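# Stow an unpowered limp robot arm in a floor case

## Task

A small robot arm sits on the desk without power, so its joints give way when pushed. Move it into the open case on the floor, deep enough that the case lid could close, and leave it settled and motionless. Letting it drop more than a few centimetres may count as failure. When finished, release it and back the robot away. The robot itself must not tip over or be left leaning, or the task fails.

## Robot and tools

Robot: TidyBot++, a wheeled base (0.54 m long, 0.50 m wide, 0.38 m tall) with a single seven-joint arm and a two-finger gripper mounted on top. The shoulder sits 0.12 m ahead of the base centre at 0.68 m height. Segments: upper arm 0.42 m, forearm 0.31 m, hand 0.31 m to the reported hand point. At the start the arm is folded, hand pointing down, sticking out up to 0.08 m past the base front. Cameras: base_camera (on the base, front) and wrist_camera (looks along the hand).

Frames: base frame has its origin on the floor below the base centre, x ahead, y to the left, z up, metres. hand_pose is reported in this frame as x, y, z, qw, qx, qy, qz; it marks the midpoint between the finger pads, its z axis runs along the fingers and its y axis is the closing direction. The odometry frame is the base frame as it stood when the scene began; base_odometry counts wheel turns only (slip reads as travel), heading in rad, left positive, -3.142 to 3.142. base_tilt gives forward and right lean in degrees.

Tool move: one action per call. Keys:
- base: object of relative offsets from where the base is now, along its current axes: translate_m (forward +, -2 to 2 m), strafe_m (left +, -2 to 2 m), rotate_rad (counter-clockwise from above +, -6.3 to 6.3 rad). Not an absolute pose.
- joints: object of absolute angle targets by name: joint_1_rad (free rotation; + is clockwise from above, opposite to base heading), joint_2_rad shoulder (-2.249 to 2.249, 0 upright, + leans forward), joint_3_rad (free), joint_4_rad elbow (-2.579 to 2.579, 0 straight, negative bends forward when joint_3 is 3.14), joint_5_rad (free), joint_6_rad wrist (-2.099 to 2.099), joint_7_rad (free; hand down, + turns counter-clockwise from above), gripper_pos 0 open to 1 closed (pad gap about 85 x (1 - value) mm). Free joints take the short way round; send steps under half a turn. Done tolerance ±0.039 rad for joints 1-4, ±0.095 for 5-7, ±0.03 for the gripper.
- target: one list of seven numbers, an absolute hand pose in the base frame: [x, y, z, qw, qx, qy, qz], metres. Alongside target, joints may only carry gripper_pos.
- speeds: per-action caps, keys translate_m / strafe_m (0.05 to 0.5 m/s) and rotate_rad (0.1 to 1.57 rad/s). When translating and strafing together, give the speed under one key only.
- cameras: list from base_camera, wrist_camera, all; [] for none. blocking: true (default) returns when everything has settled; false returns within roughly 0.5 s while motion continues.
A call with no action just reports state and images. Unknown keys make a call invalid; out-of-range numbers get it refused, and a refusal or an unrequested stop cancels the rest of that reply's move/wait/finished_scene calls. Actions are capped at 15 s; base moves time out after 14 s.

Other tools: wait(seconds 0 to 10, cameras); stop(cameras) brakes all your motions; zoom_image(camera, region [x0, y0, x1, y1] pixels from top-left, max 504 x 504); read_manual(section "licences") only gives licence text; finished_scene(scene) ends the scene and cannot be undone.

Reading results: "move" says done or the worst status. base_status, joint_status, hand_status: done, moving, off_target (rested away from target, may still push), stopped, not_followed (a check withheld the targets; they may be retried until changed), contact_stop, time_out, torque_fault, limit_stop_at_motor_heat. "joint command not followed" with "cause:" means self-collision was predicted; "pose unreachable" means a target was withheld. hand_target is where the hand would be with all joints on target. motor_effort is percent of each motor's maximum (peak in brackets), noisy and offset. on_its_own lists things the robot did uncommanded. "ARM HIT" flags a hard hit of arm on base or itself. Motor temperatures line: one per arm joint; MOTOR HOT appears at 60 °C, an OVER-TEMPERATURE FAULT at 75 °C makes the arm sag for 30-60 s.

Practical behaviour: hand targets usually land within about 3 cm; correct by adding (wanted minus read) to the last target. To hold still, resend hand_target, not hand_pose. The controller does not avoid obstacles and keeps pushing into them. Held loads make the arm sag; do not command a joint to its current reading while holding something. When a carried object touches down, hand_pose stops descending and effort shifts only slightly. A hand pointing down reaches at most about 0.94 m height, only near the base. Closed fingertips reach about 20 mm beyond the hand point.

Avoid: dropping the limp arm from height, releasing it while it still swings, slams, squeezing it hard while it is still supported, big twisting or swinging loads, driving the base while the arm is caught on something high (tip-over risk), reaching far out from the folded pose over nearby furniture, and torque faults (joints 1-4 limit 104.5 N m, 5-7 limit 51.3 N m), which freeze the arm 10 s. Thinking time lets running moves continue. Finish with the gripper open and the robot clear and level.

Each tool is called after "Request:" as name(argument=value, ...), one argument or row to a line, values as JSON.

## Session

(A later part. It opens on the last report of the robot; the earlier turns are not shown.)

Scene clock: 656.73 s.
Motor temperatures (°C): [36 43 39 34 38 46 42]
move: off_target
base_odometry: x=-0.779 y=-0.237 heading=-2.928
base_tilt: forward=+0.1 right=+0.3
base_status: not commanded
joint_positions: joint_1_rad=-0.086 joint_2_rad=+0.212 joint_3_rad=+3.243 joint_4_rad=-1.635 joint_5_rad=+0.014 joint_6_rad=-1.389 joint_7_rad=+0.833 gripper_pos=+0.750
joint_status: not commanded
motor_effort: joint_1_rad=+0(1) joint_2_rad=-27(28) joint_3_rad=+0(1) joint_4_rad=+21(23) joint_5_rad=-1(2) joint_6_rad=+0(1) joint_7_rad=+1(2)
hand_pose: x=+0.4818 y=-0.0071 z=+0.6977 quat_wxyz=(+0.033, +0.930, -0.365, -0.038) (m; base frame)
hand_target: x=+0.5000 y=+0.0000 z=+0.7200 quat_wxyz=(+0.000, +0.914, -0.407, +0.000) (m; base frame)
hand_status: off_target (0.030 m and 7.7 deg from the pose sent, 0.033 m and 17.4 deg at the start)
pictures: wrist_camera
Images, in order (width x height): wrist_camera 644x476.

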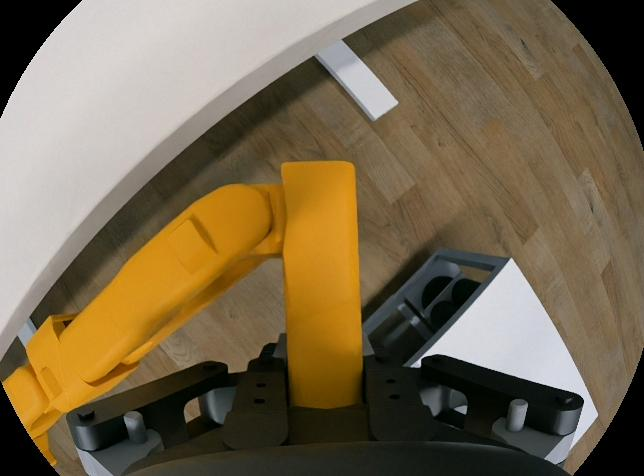

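Request:
move(
  target=[0.5, 0.0, 0.72, 0, 0.866, -0.5, 0],
  cameras=["wrist_camera"],
)

Scene clock: 665.77 s.
Motor temperatures (°C): [36 43 39 34 38 46 42]
move: off_target
base_odometry: x=-0.779 y=-0.237 heading=-2.928
base_tilt: forward=+0.1 right=+0.3
base_status: not commanded
joint_positions: joint_1_rad=-0.105 joint_2_rad=+0.212 joint_3_rad=+3.263 joint_4_rad=-1.635 joint_5_rad=+0.014 joint_6_rad=-1.388 joint_7_rad=+0.623 gripper_pos=+0.750
joint_status: not commanded
motor_effort: joint_1_rad=+1(2) joint_2_rad=-27(28) joint_3_rad=+0(2) joint_4_rad=+20(22) joint_5_rad=-1(2) joint_6_rad=+1(1) joint_7_rad=+0(2)
hand_pose: x=+0.4823 y=-0.0072 z=+0.6978 quat_wxyz=(+0.038, +0.886, -0.461, -0.032) (m; base frame)
hand_target: x=+0.5000 y=+0.0000 z=+0.7200 quat_wxyz=(+0.000, +0.866, -0.500, +0.000) (m; base frame)
hand_status: off_target (0.029 m and 7.6 deg from the pose sent, 0.030 m and 18.0 deg at the start)
pictures: wrist_camera
Images, in order (width x height): wrist_camera 644x476.

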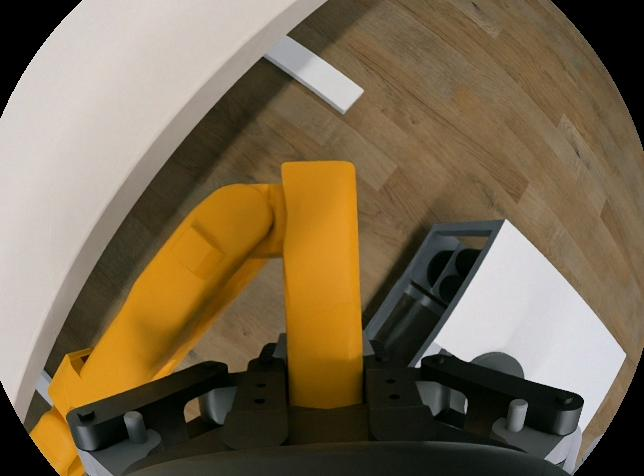

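Request:
move(
  target=[0.5, 0.0, 0.72, 0, 0.809, -0.5878, 0],
  cameras=["wrist_camera"],
)

Scene clock: 675.63 s.
Motor temperatures (°C): [36 43 39 34 38 46 42]
move: off_target
base_odometry: x=-0.779 y=-0.237 heading=-2.928
base_tilt: forward=+0.1 right=+0.3
base_status: not commanded
joint_positions: joint_1_rad=-0.123 joint_2_rad=+0.212 joint_3_rad=+3.285 joint_4_rad=-1.634 joint_5_rad=+0.014 joint_6_rad=-1.388 joint_7_rad=+0.416 gripper_pos=+0.750
joint_status: not commanded
motor_effort: joint_1_rad=+0(2) joint_2_rad=-27(28) joint_3_rad=+1(2) joint_4_rad=+21(22) joint_5_rad=-1(1) joint_6_rad=+1(2) joint_7_rad=+1(1)
hand_pose: x=+0.4828 y=-0.0084 z=+0.6980 quat_wxyz=(+0.043, +0.833, -0.551, -0.027) (m; base frame)
hand_target: x=+0.5000 y=+0.0000 z=+0.7200 quat_wxyz=(+0.000, +0.809, -0.588, +0.000) (m; base frame)
hand_status: off_target (0.029 m and 7.6 deg from the pose sent, 0.029 m and 18.0 deg at the start)
pictures: wrist_camera
Images, in order (width x height): wrist_camera 644x476.

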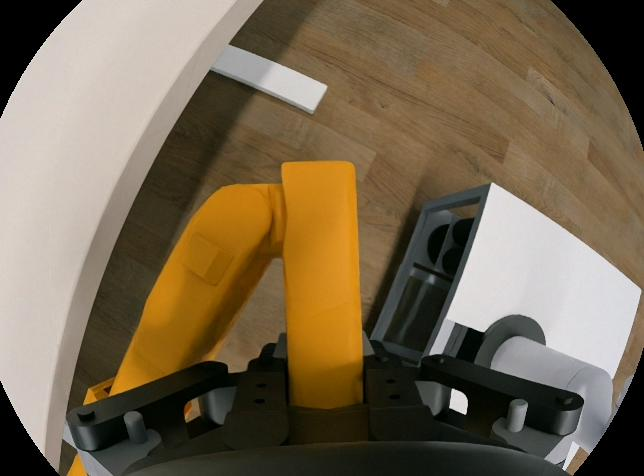

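Request:
move(
  base={"translate_m": -0.45},
  speeds={"translate_m": 0.25},
  cameras=["wrist_camera"],
)

Request:
move(
  base={"rotate_rad": -2.6},
  speeds={"rotate_rad": 0.6},
)

Scene clock: 697.03 s.
Motor temperatures (°C): [36 43 39 34 38 46 42]
move: done
base_odometry: x=-0.339 y=-0.142 heading=-2.928
base_tilt: forward=+0.1 right=+0.3
base_status: done
joint_positions: joint_1_rad=-0.124 joint_2_rad=+0.210 joint_3_rad=+3.289 joint_4_rad=-1.633 joint_5_rad=+0.014 joint_6_rad=-1.382 joint_7_rad=+0.416 gripper_pos=+0.750
joint_status: not commanded
motor_effort: joint_1_rad=+0(3) joint_2_rad=-28(30) joint_3_rad=+0(2) joint_4_rad=+21(22) joint_5_rad=-1(2) joint_6_rad=+0(3) joint_7_rad=+2(2)
hand_pose: x=+0.4852 y=-0.0097 z=+0.6994 quat_wxyz=(+0.040, +0.832, -0.553, -0.022) (m; base frame)
hand_target: x=+0.5000 y=+0.0000 z=+0.7200 quat_wxyz=(+0.000, +0.809, -0.588, +0.000) (m; base frame)
hand_status: not commanded
pictures: wrist_camera
Images, in order (width x height): wrist_camera 644x476.

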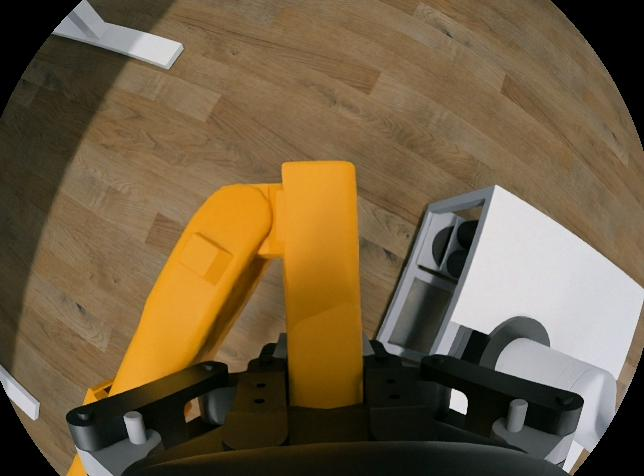

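Scene clock: 702.20 s.
Motor temperatures (°C): [36 43 39 34 37 46 42]
move: done
base_odometry: x=-0.339 y=-0.142 heading=+0.755
base_tilt: forward=+0.1 right=+0.3
base_status: done
joint_positions: joint_1_rad=-0.124 joint_2_rad=+0.210 joint_3_rad=+3.299 joint_4_rad=-1.633 joint_5_rad=+0.014 joint_6_rad=-1.382 joint_7_rad=+0.416 gripper_pos=+0.750
joint_status: not commanded
motor_effort: joint_1_rad=+0(3) joint_2_rad=-27(29) joint_3_rad=-1(3) joint_4_rad=+20(21) joint_5_rad=-1(3) joint_6_rad=+0(1) joint_7_rad=+1(2)
hand_pose: x=+0.4852 y=-0.0134 z=+0.6995 quat_wxyz=(+0.041, +0.829, -0.557, -0.022) (m; base frame)
hand_target: x=+0.5000 y=+0.0000 z=+0.7200 quat_wxyz=(+0.000, +0.809, -0.588, +0.000) (m; base frame)
hand_status: not commanded
pictures: base_camera, wrist_camera
Images, in order (width x height): base_camera 644x364, wrist_camera 644x476.

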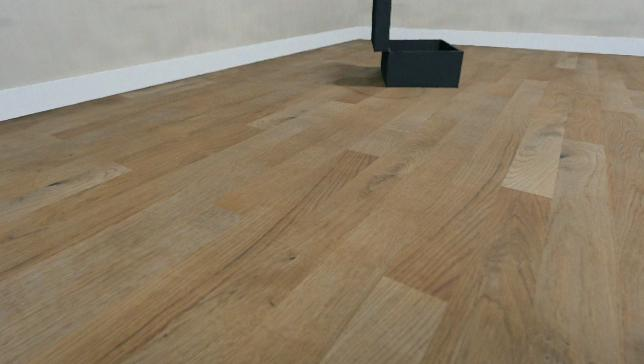

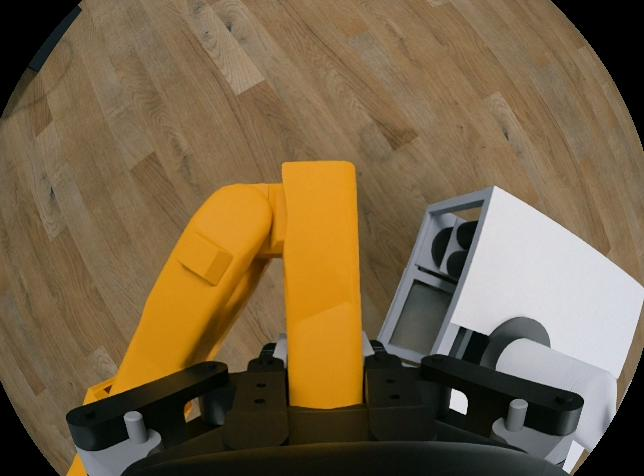

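Request:
move(
  base={"translate_m": 0.85, "strafe_m": -0.43},
  speeds={"translate_m": 0.3},
  target=[0.52, 0.0, 0.74, 0, 0.9808, 0.1951, 0],
)

Scene clock: 773.60 s.
Motor temperatures (°C): [36 43 39 34 37 46 42]
move: off_target
base_odometry: x=+0.575 y=+0.128 heading=+0.755
base_tilt: forward=+0.1 right=+0.3
base_status: done
joint_positions: joint_1_rad=+0.013 joint_2_rad=+0.243 joint_3_rad=+3.131 joint_4_rad=-1.517 joint_5_rad=+0.014 joint_6_rad=-1.391 joint_7_rad=+1.874 gripper_pos=+0.750
joint_status: not commanded
motor_effort: joint_1_rad=+0(2) joint_2_rad=-28(31) joint_3_rad=-1(2) joint_4_rad=+20(22) joint_5_rad=+0(1) joint_6_rad=-1(3) joint_7_rad=+1(2)
hand_pose: x=+0.5260 y=-0.0041 z=+0.7199 quat_wxyz=(+0.005, +0.989, +0.151, -0.005) (m; base frame)
hand_target: x=+0.5200 y=+0.0000 z=+0.7400 quat_wxyz=(+0.000, +0.981, +0.195, +0.000) (m; base frame)
hand_status: off_target (0.021 m and 5.2 deg from the pose sent, 0.055 m and 90.4 deg at the start)
pictures: base_camera, wrist_camera
Images, in order (width x height): base_camera 644x364, wrist_camera 644x476.

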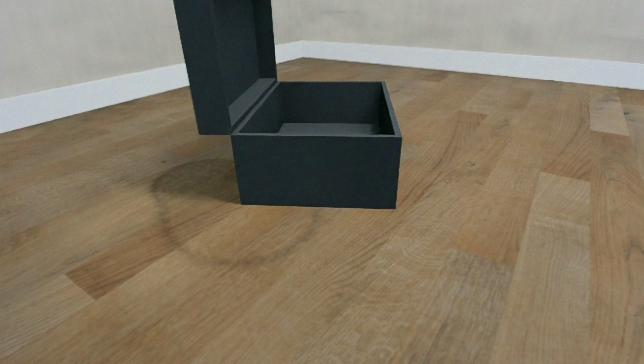

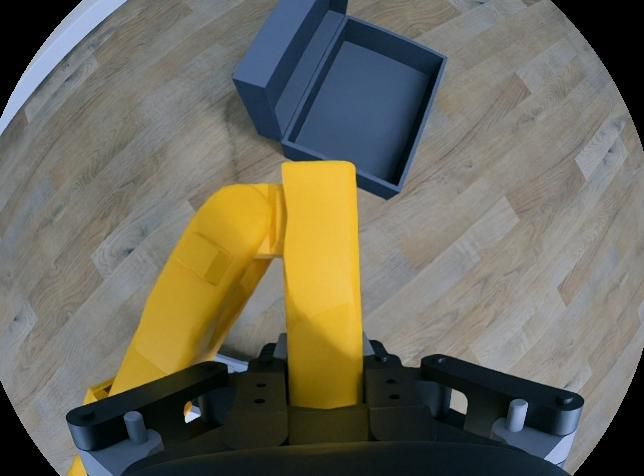

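Request:
zoom_image(
  camera="base_camera",
  region=[170, 60, 430, 230],
)

Request:
zoom_image(
  camera="wrist_camera",
  region=[200, 0, 480, 210],
)

Scaled by 1.938.

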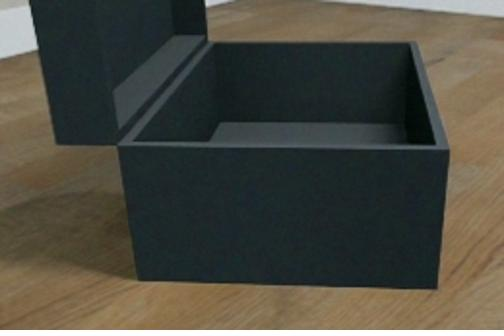

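Scaled by 1.800.

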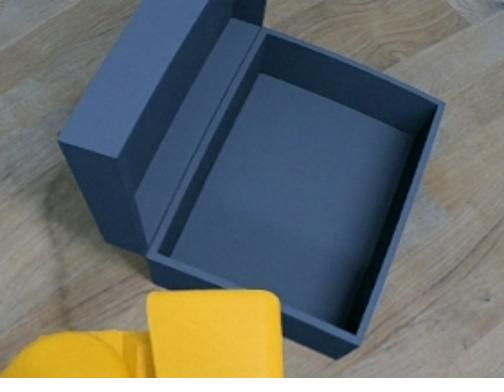

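Request:
move(
  target=[0.56, 0.0, 0.58, 0, 0.9808, 0.1951, 0],
  cameras=["wrist_camera"],
)

Request:
move(
  target=[0.58, 0.0, 0.43, 0, 0.9808, 0.1951, 0],
  cameras=["base_camera"],
)

Request:
move(
  target=[0.6, 0.0, 0.3, 0, 0.9808, 0.1951, 0],
  cameras=["base_camera", "wrist_camera"],
)

Scene clock: 826.13 s.
Motor temperatures (°C): [36 43 39 34 37 46 42]
move: off_target
base_odometry: x=+0.575 y=+0.128 heading=+0.755
base_tilt: forward=+0.1 right=+0.3
base_status: not commanded
joint_positions: joint_1_rad=+0.034 joint_2_rad=+0.479 joint_3_rad=+3.094 joint_4_rad=-1.706 joint_5_rad=+0.014 joint_6_rad=-1.020 joint_7_rad=+1.874 gripper_pos=+0.750
joint_status: not commanded
motor_effort: joint_1_rad=+0(1) joint_2_rad=-34(39) joint_3_rad=-2(2) joint_4_rad=+16(20) joint_5_rad=-1(1) joint_6_rad=-2(3) joint_7_rad=+1(2)
hand_pose: x=+0.5495 y=+0.0036 z=+0.5639 quat_wxyz=(-0.010, +0.987, +0.159, -0.030) (m; base frame)
hand_target: x=+0.5600 y=+0.0000 z=+0.5800 quat_wxyz=(+0.000, +0.981, +0.195, +0.000) (m; base frame)
hand_status: off_target (0.020 m and 5.6 deg from the pose sent, 0.144 m and 5.2 deg at the start)
pictures: wrist_camera
Images, in order (width x height): wrist_camera 644x476.

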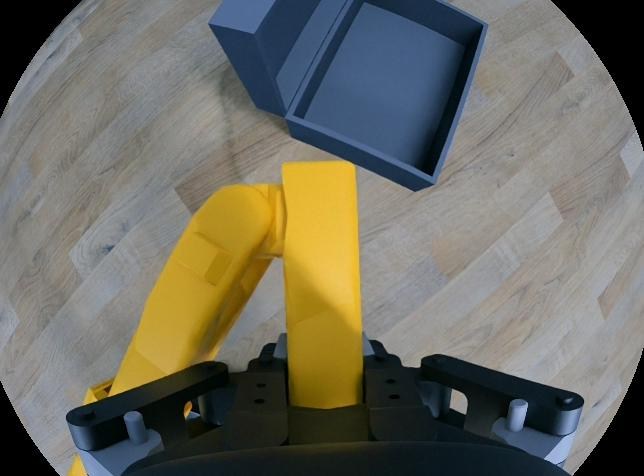

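Scene clock: 827.80 s.
Motor temperatures (°C): [36 43 39 34 37 46 42]
move: off_target
base_odometry: x=+0.575 y=+0.128 heading=+0.755
base_tilt: forward=+0.1 right=+0.3
base_status: not commanded
joint_positions: joint_1_rad=+0.045 joint_2_rad=+0.769 joint_3_rad=+3.075 joint_4_rad=-1.783 joint_5_rad=+0.032 joint_6_rad=-0.650 joint_7_rad=+1.874 gripper_pos=+0.750
joint_status: not commanded
motor_effort: joint_1_rad=+0(1) joint_2_rad=-39(42) joint_3_rad=-2(3) joint_4_rad=+11(17) joint_5_rad=-1(1) joint_6_rad=-2(3) joint_7_rad=+1(2)
hand_pose: x=+0.5674 y=+0.0092 z=+0.4133 quat_wxyz=(-0.018, +0.986, +0.166, -0.027) (m; base frame)
hand_target: x=+0.5800 y=+0.0000 z=+0.4300 quat_wxyz=(+0.000, +0.981, +0.195, +0.000) (m; base frame)
hand_status: off_target (0.023 m and 5.0 deg from the pose sent, 0.137 m and 5.6 deg at the start)
pictures: base_camera
Images, in order (width x height): base_camera 644x364.

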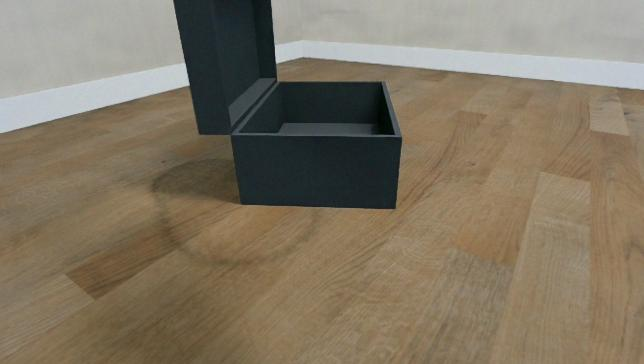

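Scene clock: 829.50 s.
Motor temperatures (°C): [36 43 39 34 37 46 42]
move: off_target
base_odometry: x=+0.575 y=+0.128 heading=+0.755
base_tilt: forward=+0.1 right=+0.3
base_status: not commanded
joint_positions: joint_1_rad=+0.045 joint_2_rad=+1.067 joint_3_rad=+3.075 joint_4_rad=-1.738 joint_5_rad=+0.083 joint_6_rad=-0.427 joint_7_rad=+1.874 gripper_pos=+0.750
joint_status: not commanded
motor_effort: joint_1_rad=+0(1) joint_2_rad=-41(45) joint_3_rad=-4(4) joint_4_rad=+6(11) joint_5_rad=-1(1) joint_6_rad=-3(4) joint_7_rad=+1(2)
hand_pose: x=+0.5637 y=+0.0085 z=+0.2794 quat_wxyz=(-0.021, +0.982, +0.184, -0.041) (m; base frame)
hand_target: x=+0.6000 y=+0.0000 z=+0.3000 quat_wxyz=(+0.000, +0.981, +0.195, +0.000) (m; base frame)
hand_status: off_target (0.043 m and 5.4 deg from the pose sent, 0.118 m and 5.0 deg at the start)
pictures: base_camera, wrist_camera
Images, in order (width x height): base_camera 644x364, wrist_camera 644x476.

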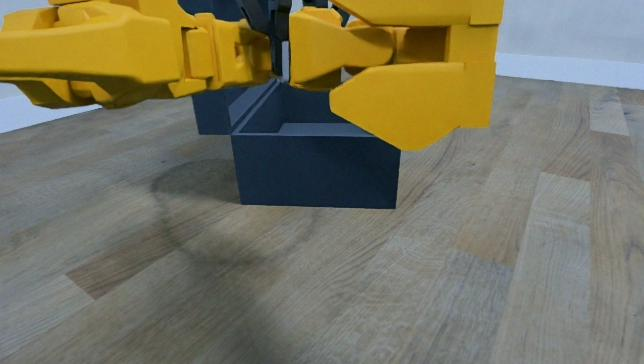

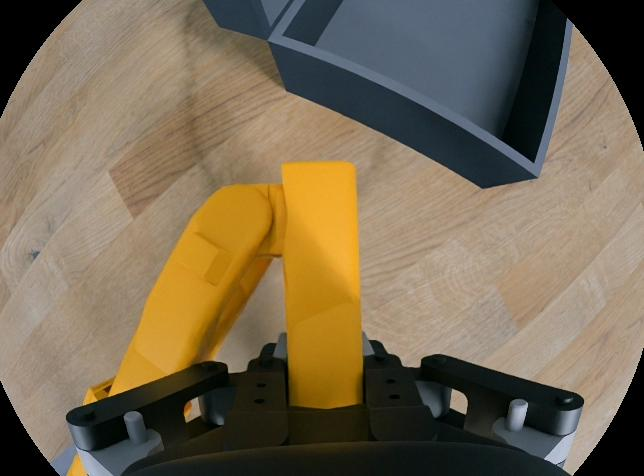

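Request:
zoom_image(
  camera="base_camera",
  region=[0, 0, 504, 200],
)

Scaled by 1.000.

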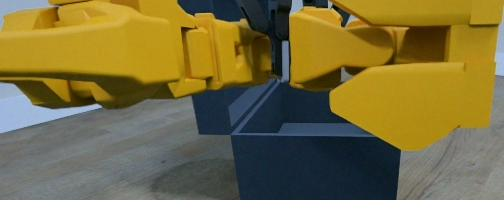

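Request:
move(
  target=[0.62, 0.0, 0.22, 0, 0.9808, 0.1951, 0],
  cameras=["base_camera"],
)

Scene clock: 841.20 s.
Motor temperatures (°C): [36 43 39 34 37 46 42]
move: off_target
base_odometry: x=+0.575 y=+0.128 heading=+0.755
base_tilt: forward=+0.1 right=+0.3
base_status: not commanded
joint_positions: joint_1_rad=+0.045 joint_2_rad=+1.265 joint_3_rad=+3.075 joint_4_rad=-1.594 joint_5_rad=+0.094 joint_6_rad=-0.370 joint_7_rad=+1.874 gripper_pos=+0.750
joint_status: not commanded
motor_effort: joint_1_rad=+1(1) joint_2_rad=-44(47) joint_3_rad=-3(5) joint_4_rad=+5(7) joint_5_rad=+0(1) joint_6_rad=-3(4) joint_7_rad=+1(2)
hand_pose: x=+0.5812 y=+0.0100 z=+0.1978 quat_wxyz=(-0.023, +0.982, +0.184, -0.039) (m; base frame)
hand_target: x=+0.6200 y=+0.0000 z=+0.2200 quat_wxyz=(+0.000, +0.981, +0.195, +0.000) (m; base frame)
hand_status: off_target (0.046 m and 5.4 deg from the pose sent, 0.082 m and 5.4 deg at the start)
pictures: base_camera
Images, in order (width x height): base_camera 644x364.

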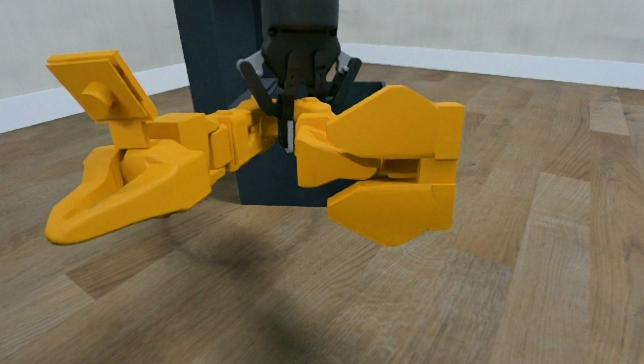

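Request:
zoom_image(
  camera="base_camera",
  region=[30, 40, 290, 260],
)

Request:
zoom_image(
  camera="base_camera",
  region=[230, 40, 490, 260],
)

Scaled by 1.938.

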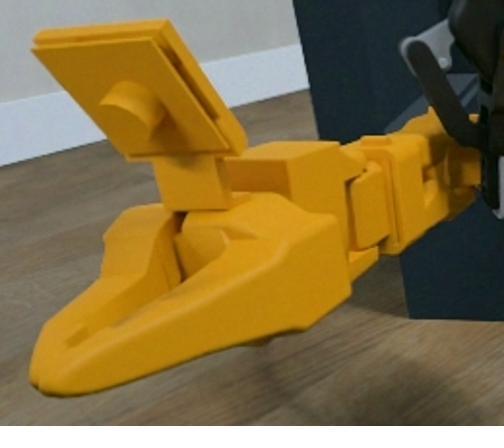

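Scaled by 1.938.

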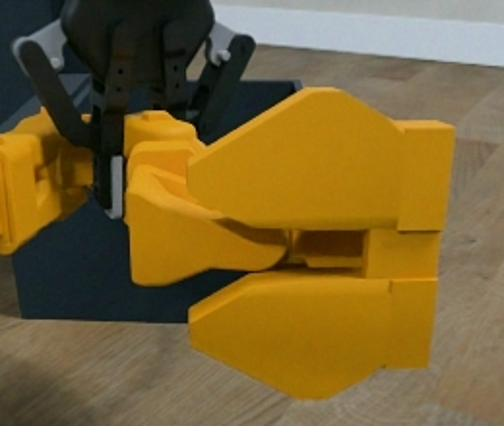

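Request:
move(
  target=[0.625, -0.01, 0.14, 0, 0.9808, 0.1951, 0],
  cameras=["base_camera", "wrist_camera"],
)

Scene clock: 945.10 s.
Motor temperatures (°C): [36 45 38 34 37 46 42]
move: off_target
base_odometry: x=+0.575 y=+0.128 heading=+0.755
base_tilt: forward=+0.1 right=+0.3
base_status: not commanded
joint_positions: joint_1_rad=+0.045 joint_2_rad=+1.452 joint_3_rad=+3.081 joint_4_rad=-1.458 joint_5_rad=+0.108 joint_6_rad=-0.319 joint_7_rad=+1.874 gripper_pos=+0.750
joint_status: not commanded
motor_effort: joint_1_rad=+0(1) joint_2_rad=-45(48) joint_3_rad=-4(5) joint_4_rad=+4(6) joint_5_rad=+0(1) joint_6_rad=-2(3) joint_7_rad=+1(2)
hand_pose: x=+0.5833 y=+0.0075 z=+0.1172 quat_wxyz=(-0.022, +0.982, +0.185, -0.038) (m; base frame)
hand_target: x=+0.6250 y=-0.0100 z=+0.1400 quat_wxyz=(+0.000, +0.981, +0.195, +0.000) (m; base frame)
hand_status: off_target (0.051 m and 5.2 deg from the pose sent, 0.075 m and 5.4 deg at the start)
pictures: base_camera, wrist_camera
Images, in order (width x height): base_camera 644x364, wrist_camera 644x476.

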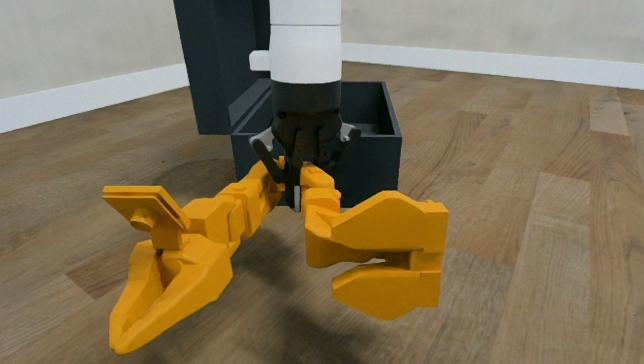

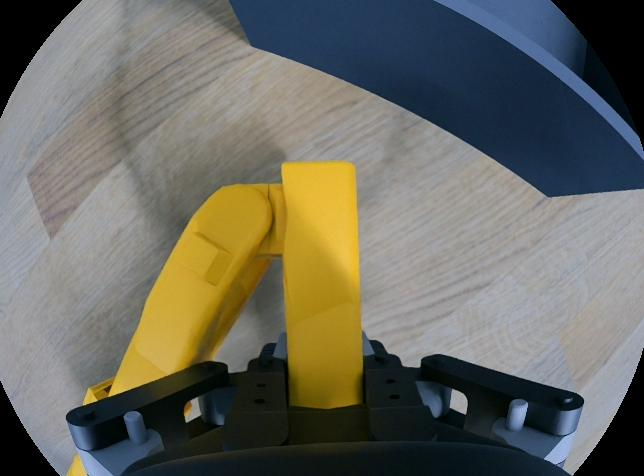

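Request:
zoom_image(
  camera="base_camera",
  region=[80, 130, 460, 364],
)

Scaled by 1.326.

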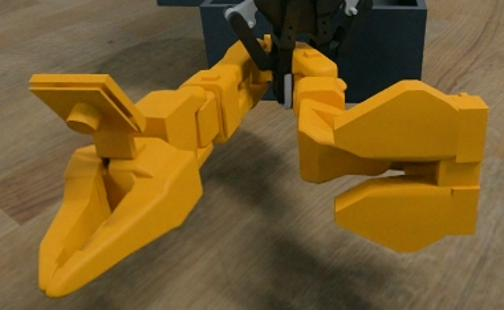

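Request:
move(
  base={"translate_m": -0.15},
  speeds={"translate_m": 0.2},
  cameras=[],
)

Request:
move(
  target=[0.625, -0.01, 0.15, 0, 0.866, -0.5, 0],
  cameras=["base_camera", "wrist_camera"],
)

Scene clock: 1014.87 s.
Motor temperatures (°C): [36 46 38 33 37 45 42]
move: done
base_odometry: x=+0.466 y=+0.025 heading=+0.755
base_tilt: forward=+0.1 right=+0.3
base_status: done
joint_positions: joint_1_rad=+0.048 joint_2_rad=+1.452 joint_3_rad=+3.083 joint_4_rad=-1.448 joint_5_rad=+0.109 joint_6_rad=-0.313 joint_7_rad=+1.874 gripper_pos=+0.750
joint_status: not commanded
motor_effort: joint_1_rad=+0(3) joint_2_rad=-45(47) joint_3_rad=-3(6) joint_4_rad=+4(7) joint_5_rad=+0(1) joint_6_rad=-2(4) joint_7_rad=+1(2)
hand_pose: x=+0.5909 y=+0.0044 z=+0.1175 quat_wxyz=(-0.020, +0.982, +0.183, -0.031) (m; base frame)
hand_target: x=+0.6250 y=-0.0100 z=+0.1400 quat_wxyz=(+0.000, +0.981, +0.195, +0.000) (m; base frame)
hand_status: not commanded
pictures: none
No camera images: "cameras" was empty.

Scene clock: 1016.57 s.
Motor temperatures (°C): [36 46 38 33 37 45 42]
move: off_target
base_odometry: x=+0.466 y=+0.025 heading=+0.755
base_tilt: forward=+0.1 right=+0.3
base_status: not commanded
joint_positions: joint_1_rad=-0.061 joint_2_rad=+1.444 joint_3_rad=+3.285 joint_4_rad=-1.450 joint_5_rad=-0.404 joint_6_rad=-0.313 joint_7_rad=+1.028 gripper_pos=+0.750
joint_status: not commanded
motor_effort: joint_1_rad=-1(2) joint_2_rad=-47(47) joint_3_rad=+0(4) joint_4_rad=+5(6) joint_5_rad=-1(1) joint_6_rad=+0(3) joint_7_rad=+1(2)
hand_pose: x=+0.6027 y=-0.0200 z=+0.1205 quat_wxyz=(+0.019, +0.902, -0.431, -0.013) (m; base frame)
hand_target: x=+0.6250 y=-0.0100 z=+0.1500 quat_wxyz=(+0.000, +0.866, -0.500, +0.000) (m; base frame)
hand_status: off_target (0.038 m and 9.3 deg from the pose sent, 0.049 m and 81.2 deg at the start)
pictures: base_camera, wrist_camera
Images, in order (width x height): base_camera 644x364, wrist_camera 644x476.

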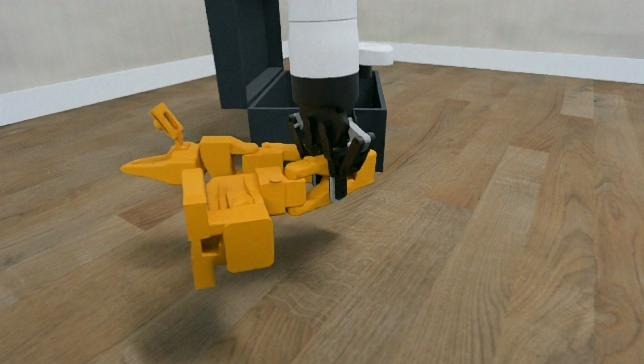

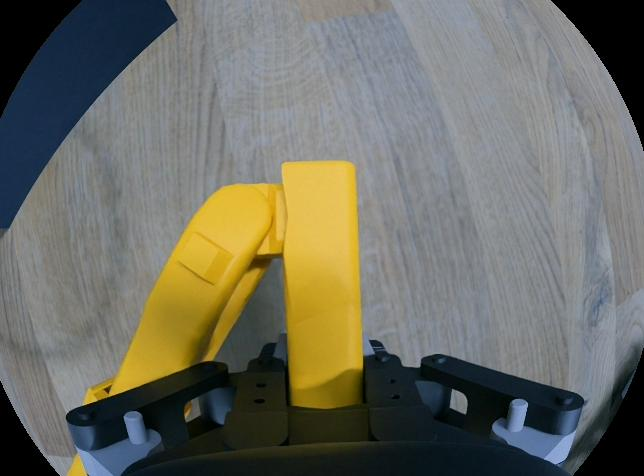

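Request:
zoom_image(
  camera="base_camera",
  region=[110, 90, 400, 310],
)

Scaled by 1.738.

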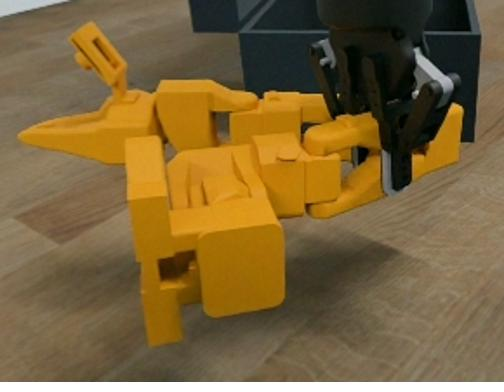

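Request:
move(
  base={"translate_m": 0.1, "strafe_m": -0.08},
  speeds={"translate_m": 0.15},
  target=[0.625, 0.0, 0.115, 0, 0.793, -0.609, 0],
  cameras=["base_camera", "wrist_camera"],
)

Scene clock: 1079.03 s.
Motor temperatures (°C): [36 46 38 33 37 45 42]
move: off_target
base_odometry: x=+0.593 y=+0.035 heading=+0.754
base_tilt: forward=+0.1 right=+0.3
base_status: done
joint_positions: joint_1_rad=-0.104 joint_2_rad=+1.515 joint_3_rad=+3.320 joint_4_rad=-1.420 joint_5_rad=-0.523 joint_6_rad=-0.313 joint_7_rad=+0.829 gripper_pos=+0.750
joint_status: not commanded
motor_effort: joint_1_rad=+0(2) joint_2_rad=-46(48) joint_3_rad=+1(2) joint_4_rad=+5(7) joint_5_rad=+0(1) joint_6_rad=+0(2) joint_7_rad=+1(2)
hand_pose: x=+0.5875 y=-0.0128 z=+0.0899 quat_wxyz=(+0.029, +0.836, -0.548, -0.018) (m; base frame)
hand_target: x=+0.6250 y=+0.0000 z=+0.1150 quat_wxyz=(+0.000, +0.793, -0.609, +0.000) (m; base frame)
hand_status: off_target (0.047 m and 9.4 deg from the pose sent, 0.030 m and 24.1 deg at the start)
pictures: base_camera, wrist_camera
Images, in order (width x height): base_camera 644x364, wrist_camera 644x476.

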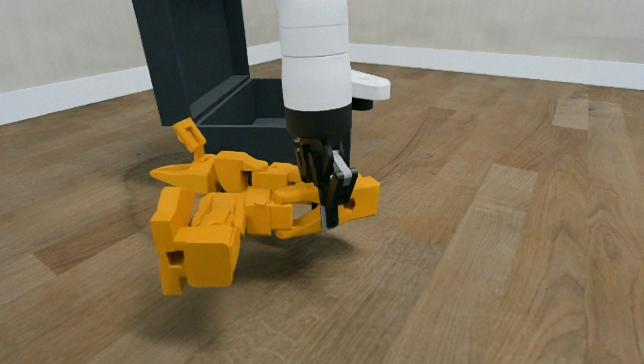

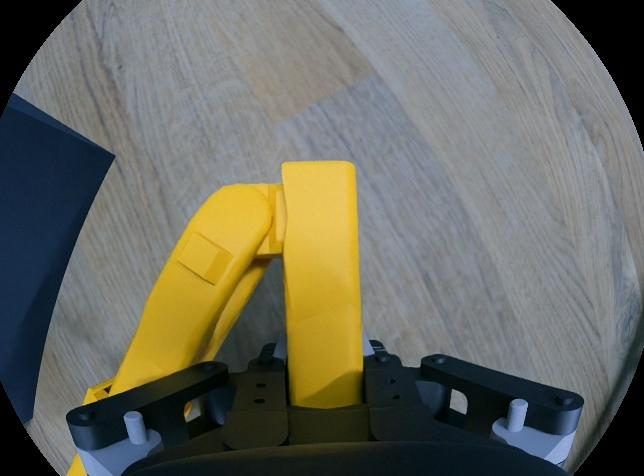

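Request:
move(
  base={"translate_m": 0.07},
  speeds={"translate_m": 0.06},
  cameras=["base_camera", "wrist_camera"],
)

Scene clock: 1086.23 s.
Motor temperatures (°C): [36 46 38 33 37 45 42]
move: done
base_odometry: x=+0.645 y=+0.083 heading=+0.754
base_tilt: forward=+0.1 right=+0.3
base_status: done
joint_positions: joint_1_rad=-0.104 joint_2_rad=+1.515 joint_3_rad=+3.320 joint_4_rad=-1.418 joint_5_rad=-0.523 joint_6_rad=-0.313 joint_7_rad=+0.828 gripper_pos=+0.750
joint_status: not commanded
motor_effort: joint_1_rad=+0(2) joint_2_rad=-47(48) joint_3_rad=+1(3) joint_4_rad=+5(7) joint_5_rad=-1(1) joint_6_rad=+0(2) joint_7_rad=+1(2)
hand_pose: x=+0.5884 y=-0.0126 z=+0.0898 quat_wxyz=(+0.029, +0.836, -0.548, -0.017) (m; base frame)
hand_target: x=+0.6250 y=+0.0000 z=+0.1150 quat_wxyz=(+0.000, +0.793, -0.609, +0.000) (m; base frame)
hand_status: not commanded
pictures: base_camera, wrist_camera
Images, in order (width x height): base_camera 644x364, wrist_camera 644x476.

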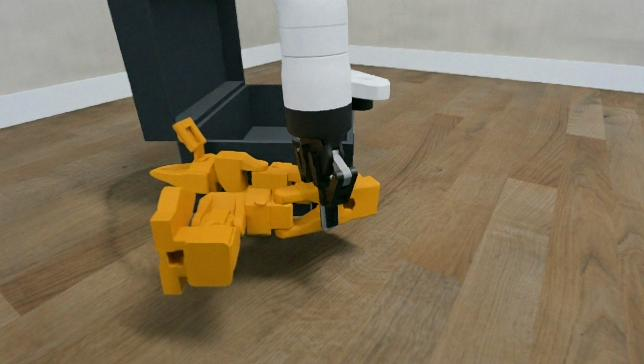

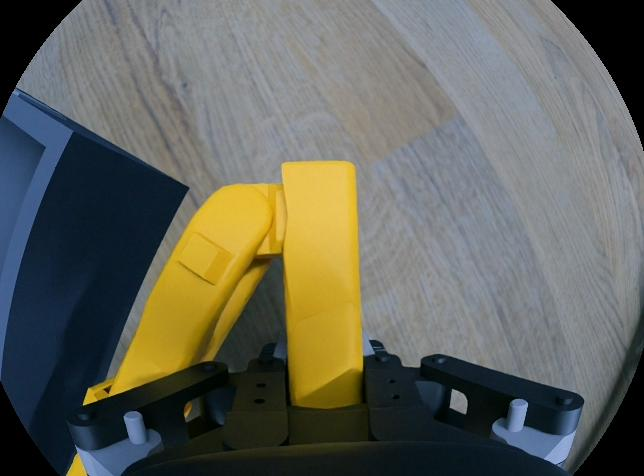

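Request:
move(
  base={"translate_m": 0.03},
  speeds={"translate_m": 0.05},
  cameras=["base_camera", "wrist_camera"],
)

Scene clock: 1090.50 s.
Motor temperatures (°C): [36 46 38 33 37 45 42]
move: done
base_odometry: x=+0.667 y=+0.103 heading=+0.754
base_tilt: forward=+0.2 right=+0.3
base_status: done
joint_positions: joint_1_rad=-0.104 joint_2_rad=+1.516 joint_3_rad=+3.320 joint_4_rad=-1.418 joint_5_rad=-0.524 joint_6_rad=-0.313 joint_7_rad=+0.827 gripper_pos=+0.751
joint_status: not commanded
motor_effort: joint_1_rad=+0(2) joint_2_rad=-46(48) joint_3_rad=+2(2) joint_4_rad=+6(7) joint_5_rad=-1(1) joint_6_rad=-1(1) joint_7_rad=+0(2)
hand_pose: x=+0.5878 y=-0.0125 z=+0.0892 quat_wxyz=(+0.029, +0.835, -0.549, -0.018) (m; base frame)
hand_target: x=+0.6250 y=+0.0000 z=+0.1150 quat_wxyz=(+0.000, +0.793, -0.609, +0.000) (m; base frame)
hand_status: not commanded
pictures: base_camera, wrist_camera
Images, in order (width x height): base_camera 644x364, wrist_camera 644x476.

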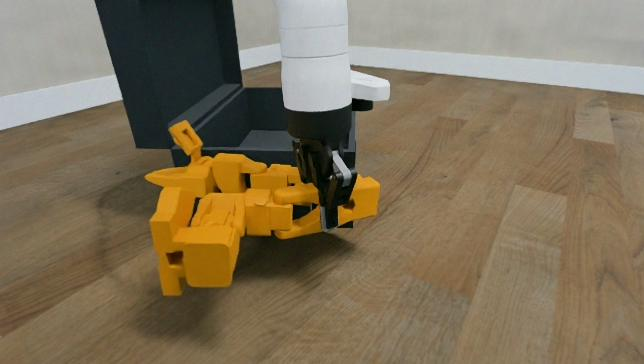

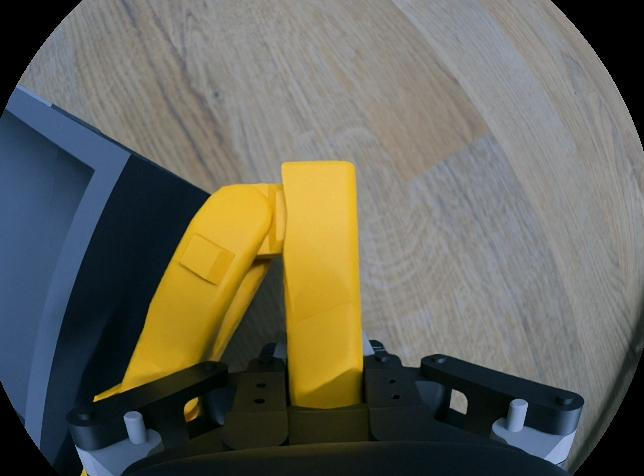

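Request:
move(
  base={"translate_m": 0.03},
  speeds={"translate_m": 0.05},
  cameras=["base_camera", "wrist_camera"],
)

Scene clock: 1097.83 s.
Motor temperatures (°C): [36 46 38 33 37 45 42]
move: done
base_odometry: x=+0.689 y=+0.124 heading=+0.753
base_tilt: forward=+0.1 right=+0.3
base_status: done
joint_positions: joint_1_rad=-0.105 joint_2_rad=+1.526 joint_3_rad=+3.320 joint_4_rad=-1.420 joint_5_rad=-0.526 joint_6_rad=-0.319 joint_7_rad=+0.826 gripper_pos=+0.751
joint_status: not commanded
motor_effort: joint_1_rad=+0(2) joint_2_rad=-48(50) joint_3_rad=+1(3) joint_4_rad=+7(11) joint_5_rad=-1(3) joint_6_rad=+1(4) joint_7_rad=+0(1)
hand_pose: x=+0.5789 y=-0.0118 z=+0.0846 quat_wxyz=(+0.033, +0.834, -0.550, -0.025) (m; base frame)
hand_target: x=+0.6250 y=+0.0000 z=+0.1150 quat_wxyz=(+0.000, +0.793, -0.609, +0.000) (m; base frame)
hand_status: not commanded
pictures: base_camera, wrist_camera
Images, in order (width x height): base_camera 644x364, wrist_camera 644x476.

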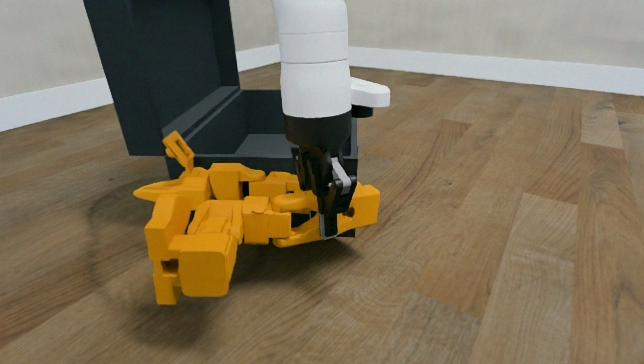

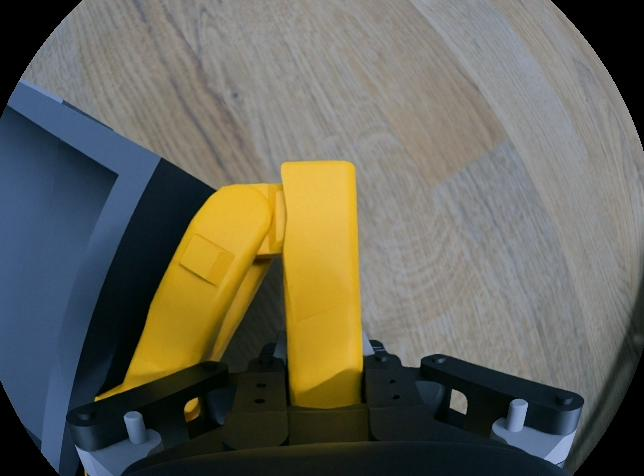

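Request:
move(
  target=[0.625, 0.0, 0.118, 0, 0.7373, -0.6756, 0],
  cameras=["base_camera", "wrist_camera"],
)

Scene clock: 1104.93 s.
Motor temperatures (°C): [36 46 38 33 37 45 42]
move: off_target
base_odometry: x=+0.689 y=+0.124 heading=+0.753
base_tilt: forward=+0.1 right=+0.2
base_status: not commanded
joint_positions: joint_1_rad=-0.129 joint_2_rad=+1.527 joint_3_rad=+3.333 joint_4_rad=-1.428 joint_5_rad=-0.578 joint_6_rad=-0.339 joint_7_rad=+0.706 gripper_pos=+0.752
joint_status: not commanded
motor_effort: joint_1_rad=+1(3) joint_2_rad=-50(50) joint_3_rad=+4(5) joint_4_rad=+8(10) joint_5_rad=-1(4) joint_6_rad=+2(5) joint_7_rad=+0(3)
hand_pose: x=+0.5713 y=-0.0017 z=+0.0849 quat_wxyz=(+0.037, +0.791, -0.610, -0.032) (m; base frame)
hand_target: x=+0.6250 y=+0.0000 z=+0.1180 quat_wxyz=(+0.000, +0.737, -0.676, +0.000) (m; base frame)
hand_status: off_target (0.063 m and 11.2 deg from the pose sent, 0.058 m and 18.8 deg at the start)
pictures: base_camera, wrist_camera
Images, in order (width x height): base_camera 644x364, wrist_camera 644x476.

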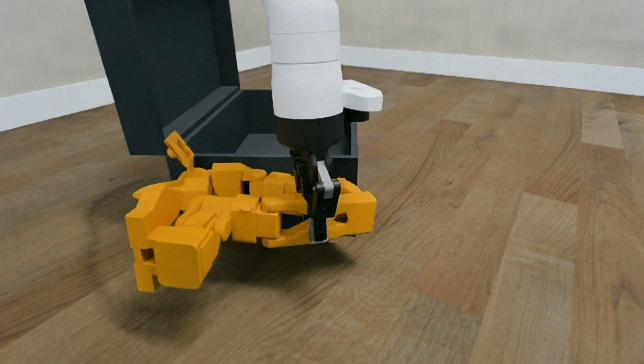

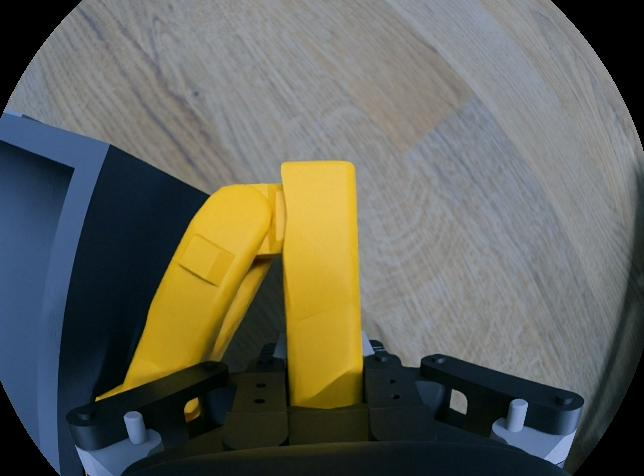

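Request:
zoom_image(
  camera="base_camera",
  region=[100, 110, 400, 310],
)

Scaled by 1.680.

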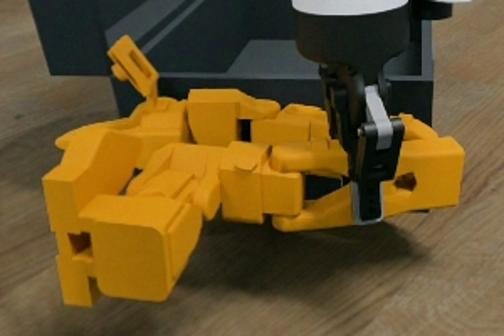

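Request:
move(
  base={"translate_m": -0.2, "strafe_m": 0.045},
  speeds={"translate_m": 0.2},
  cameras=[],
)

Request:
move(
  target=[0.61, 0.0, 0.26, 0, 0.9998, 0.0175, 0],
  cameras=["base_camera", "wrist_camera"],
)

Scene clock: 1130.37 s.
Motor temperatures (°C): [36 47 38 33 37 45 42]
move: done
base_odometry: x=+0.512 y=+0.020 heading=+0.753
base_tilt: forward=+0.1 right=+0.3
base_status: done
joint_positions: joint_1_rad=-0.127 joint_2_rad=+1.512 joint_3_rad=+3.343 joint_4_rad=-1.417 joint_5_rad=-0.588 joint_6_rad=-0.338 joint_7_rad=+0.700 gripper_pos=+0.752
joint_status: not commanded
motor_effort: joint_1_rad=+0(3) joint_2_rad=-46(48) joint_3_rad=+2(3) joint_4_rad=+5(7) joint_5_rad=+0(1) joint_6_rad=-1(3) joint_7_rad=+1(2)
hand_pose: x=+0.5886 y=-0.0063 z=+0.0927 quat_wxyz=(+0.030, +0.786, -0.617, -0.019) (m; base frame)
hand_target: x=+0.6250 y=+0.0000 z=+0.1180 quat_wxyz=(+0.000, +0.737, -0.676, +0.000) (m; base frame)
hand_status: not commanded
pictures: none
No camera images: "cameras" was empty.

Scene clock: 1132.30 s.
Motor temperatures (°C): [36 47 38 33 37 45 42]
move: off_target
base_odometry: x=+0.512 y=+0.020 heading=+0.753
base_tilt: forward=+0.1 right=+0.3
base_status: not commanded
joint_positions: joint_1_rad=-0.008 joint_2_rad=+1.169 joint_3_rad=+3.158 joint_4_rad=-1.635 joint_5_rad=-0.066 joint_6_rad=-0.338 joint_7_rad=+1.515 gripper_pos=+0.752
joint_status: not commanded
motor_effort: joint_1_rad=+0(1) joint_2_rad=-44(49) joint_3_rad=-2(3) joint_4_rad=+7(7) joint_5_rad=+0(1) joint_6_rad=-1(2) joint_7_rad=+1(2)
hand_pose: x=+0.6106 y=+0.0023 z=+0.2384 quat_wxyz=(-0.003, +0.998, -0.058, +0.000) (m; base frame)
hand_target: x=+0.6100 y=+0.0000 z=+0.2600 quat_wxyz=(+0.000, +1.000, +0.017, +0.000) (m; base frame)
hand_status: off_target (0.022 m and 8.7 deg from the pose sent, 0.169 m and 78.4 deg at the start)
pictures: base_camera, wrist_camera
Images, in order (width x height): base_camera 644x364, wrist_camera 644x476.

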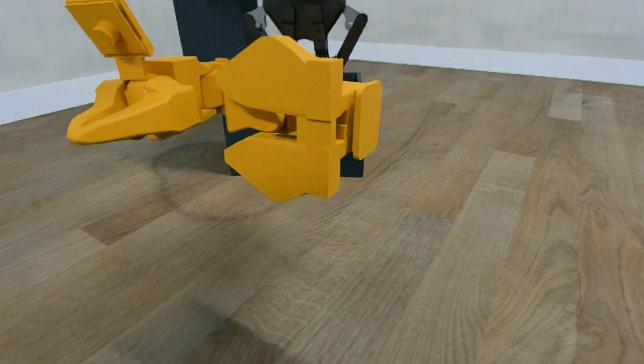

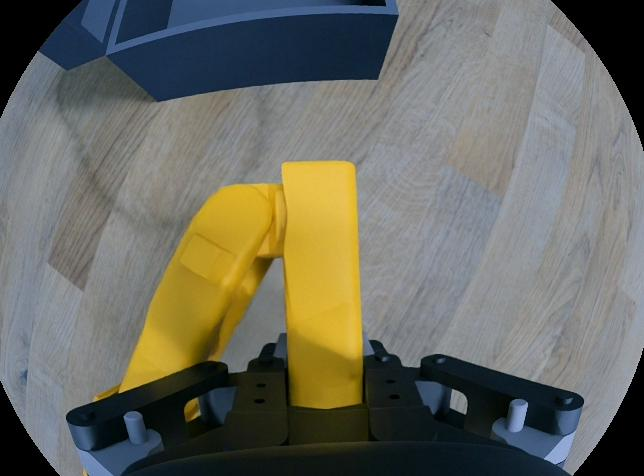

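Request:
zoom_image(
  camera="base_camera",
  region=[50, 0, 400, 210],
)

Request:
zoom_image(
  camera="wrist_camera",
  region=[30, 0, 430, 120],
)

Scaled by 1.440.

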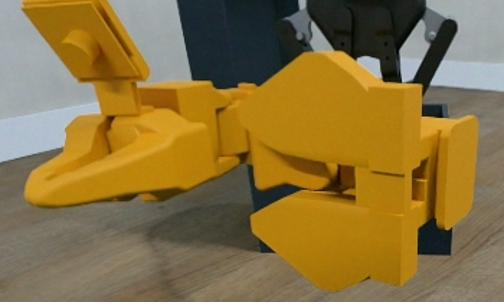

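Scaled by 1.260.

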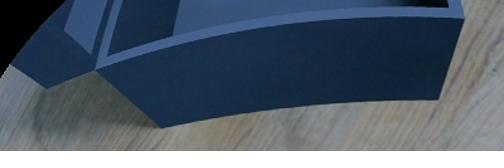

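Request:
move(
  base={"translate_m": 0.54},
  speeds={"translate_m": 0.2},
  target=[0.59, -0.004, 0.26, 0, 0.9976, 0.0698, 0],
  cameras=["base_camera", "wrist_camera"],
)

Scene clock: 1174.37 s.
Motor temperatures (°C): [36 47 38 33 37 45 42]
move: off_target
base_odometry: x=+0.906 y=+0.389 heading=+0.754
base_tilt: forward=+0.1 right=+0.3
base_status: done
joint_positions: joint_1_rad=+0.012 joint_2_rad=+1.157 joint_3_rad=+3.140 joint_4_rad=-1.718 joint_5_rad=-0.012 joint_6_rad=-0.321 joint_7_rad=+1.584 gripper_pos=+0.752
joint_status: not commanded
motor_effort: joint_1_rad=+0(2) joint_2_rad=-42(45) joint_3_rad=-2(3) joint_4_rad=+5(8) joint_5_rad=+0(1) joint_6_rad=-1(4) joint_7_rad=+1(2)
hand_pose: x=+0.5702 y=-0.0018 z=+0.2371 quat_wxyz=(-0.003, +1.000, -0.005, -0.027) (m; base frame)
hand_target: x=+0.5900 y=-0.0040 z=+0.2600 quat_wxyz=(+0.000, +0.998, +0.070, +0.000) (m; base frame)
hand_status: off_target (0.030 m and 9.1 deg from the pose sent, 0.031 m and 14.7 deg at the start)
pictures: base_camera, wrist_camera
Images, in order (width x height): base_camera 644x364, wrist_camera 644x476.

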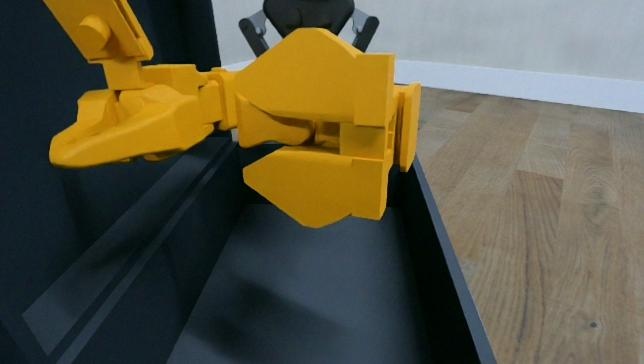

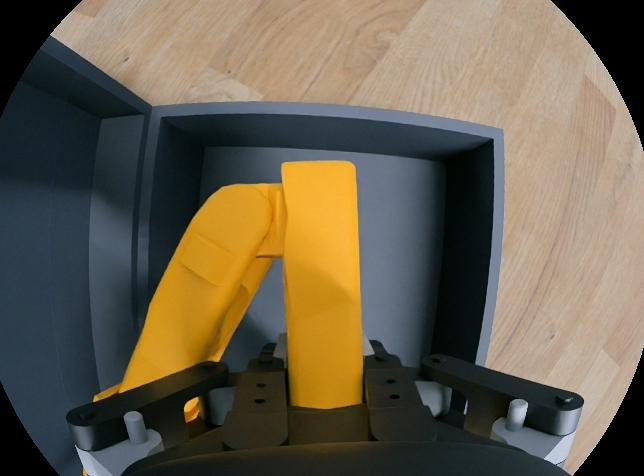

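Request:
zoom_image(
  camera="base_camera",
  region=[0, 130, 504, 364],
)

Scaled by 1.000.

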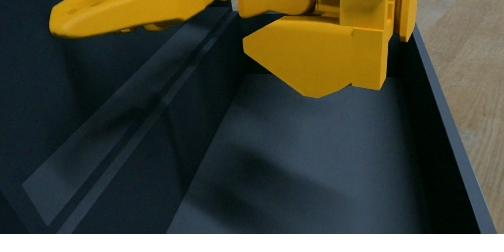

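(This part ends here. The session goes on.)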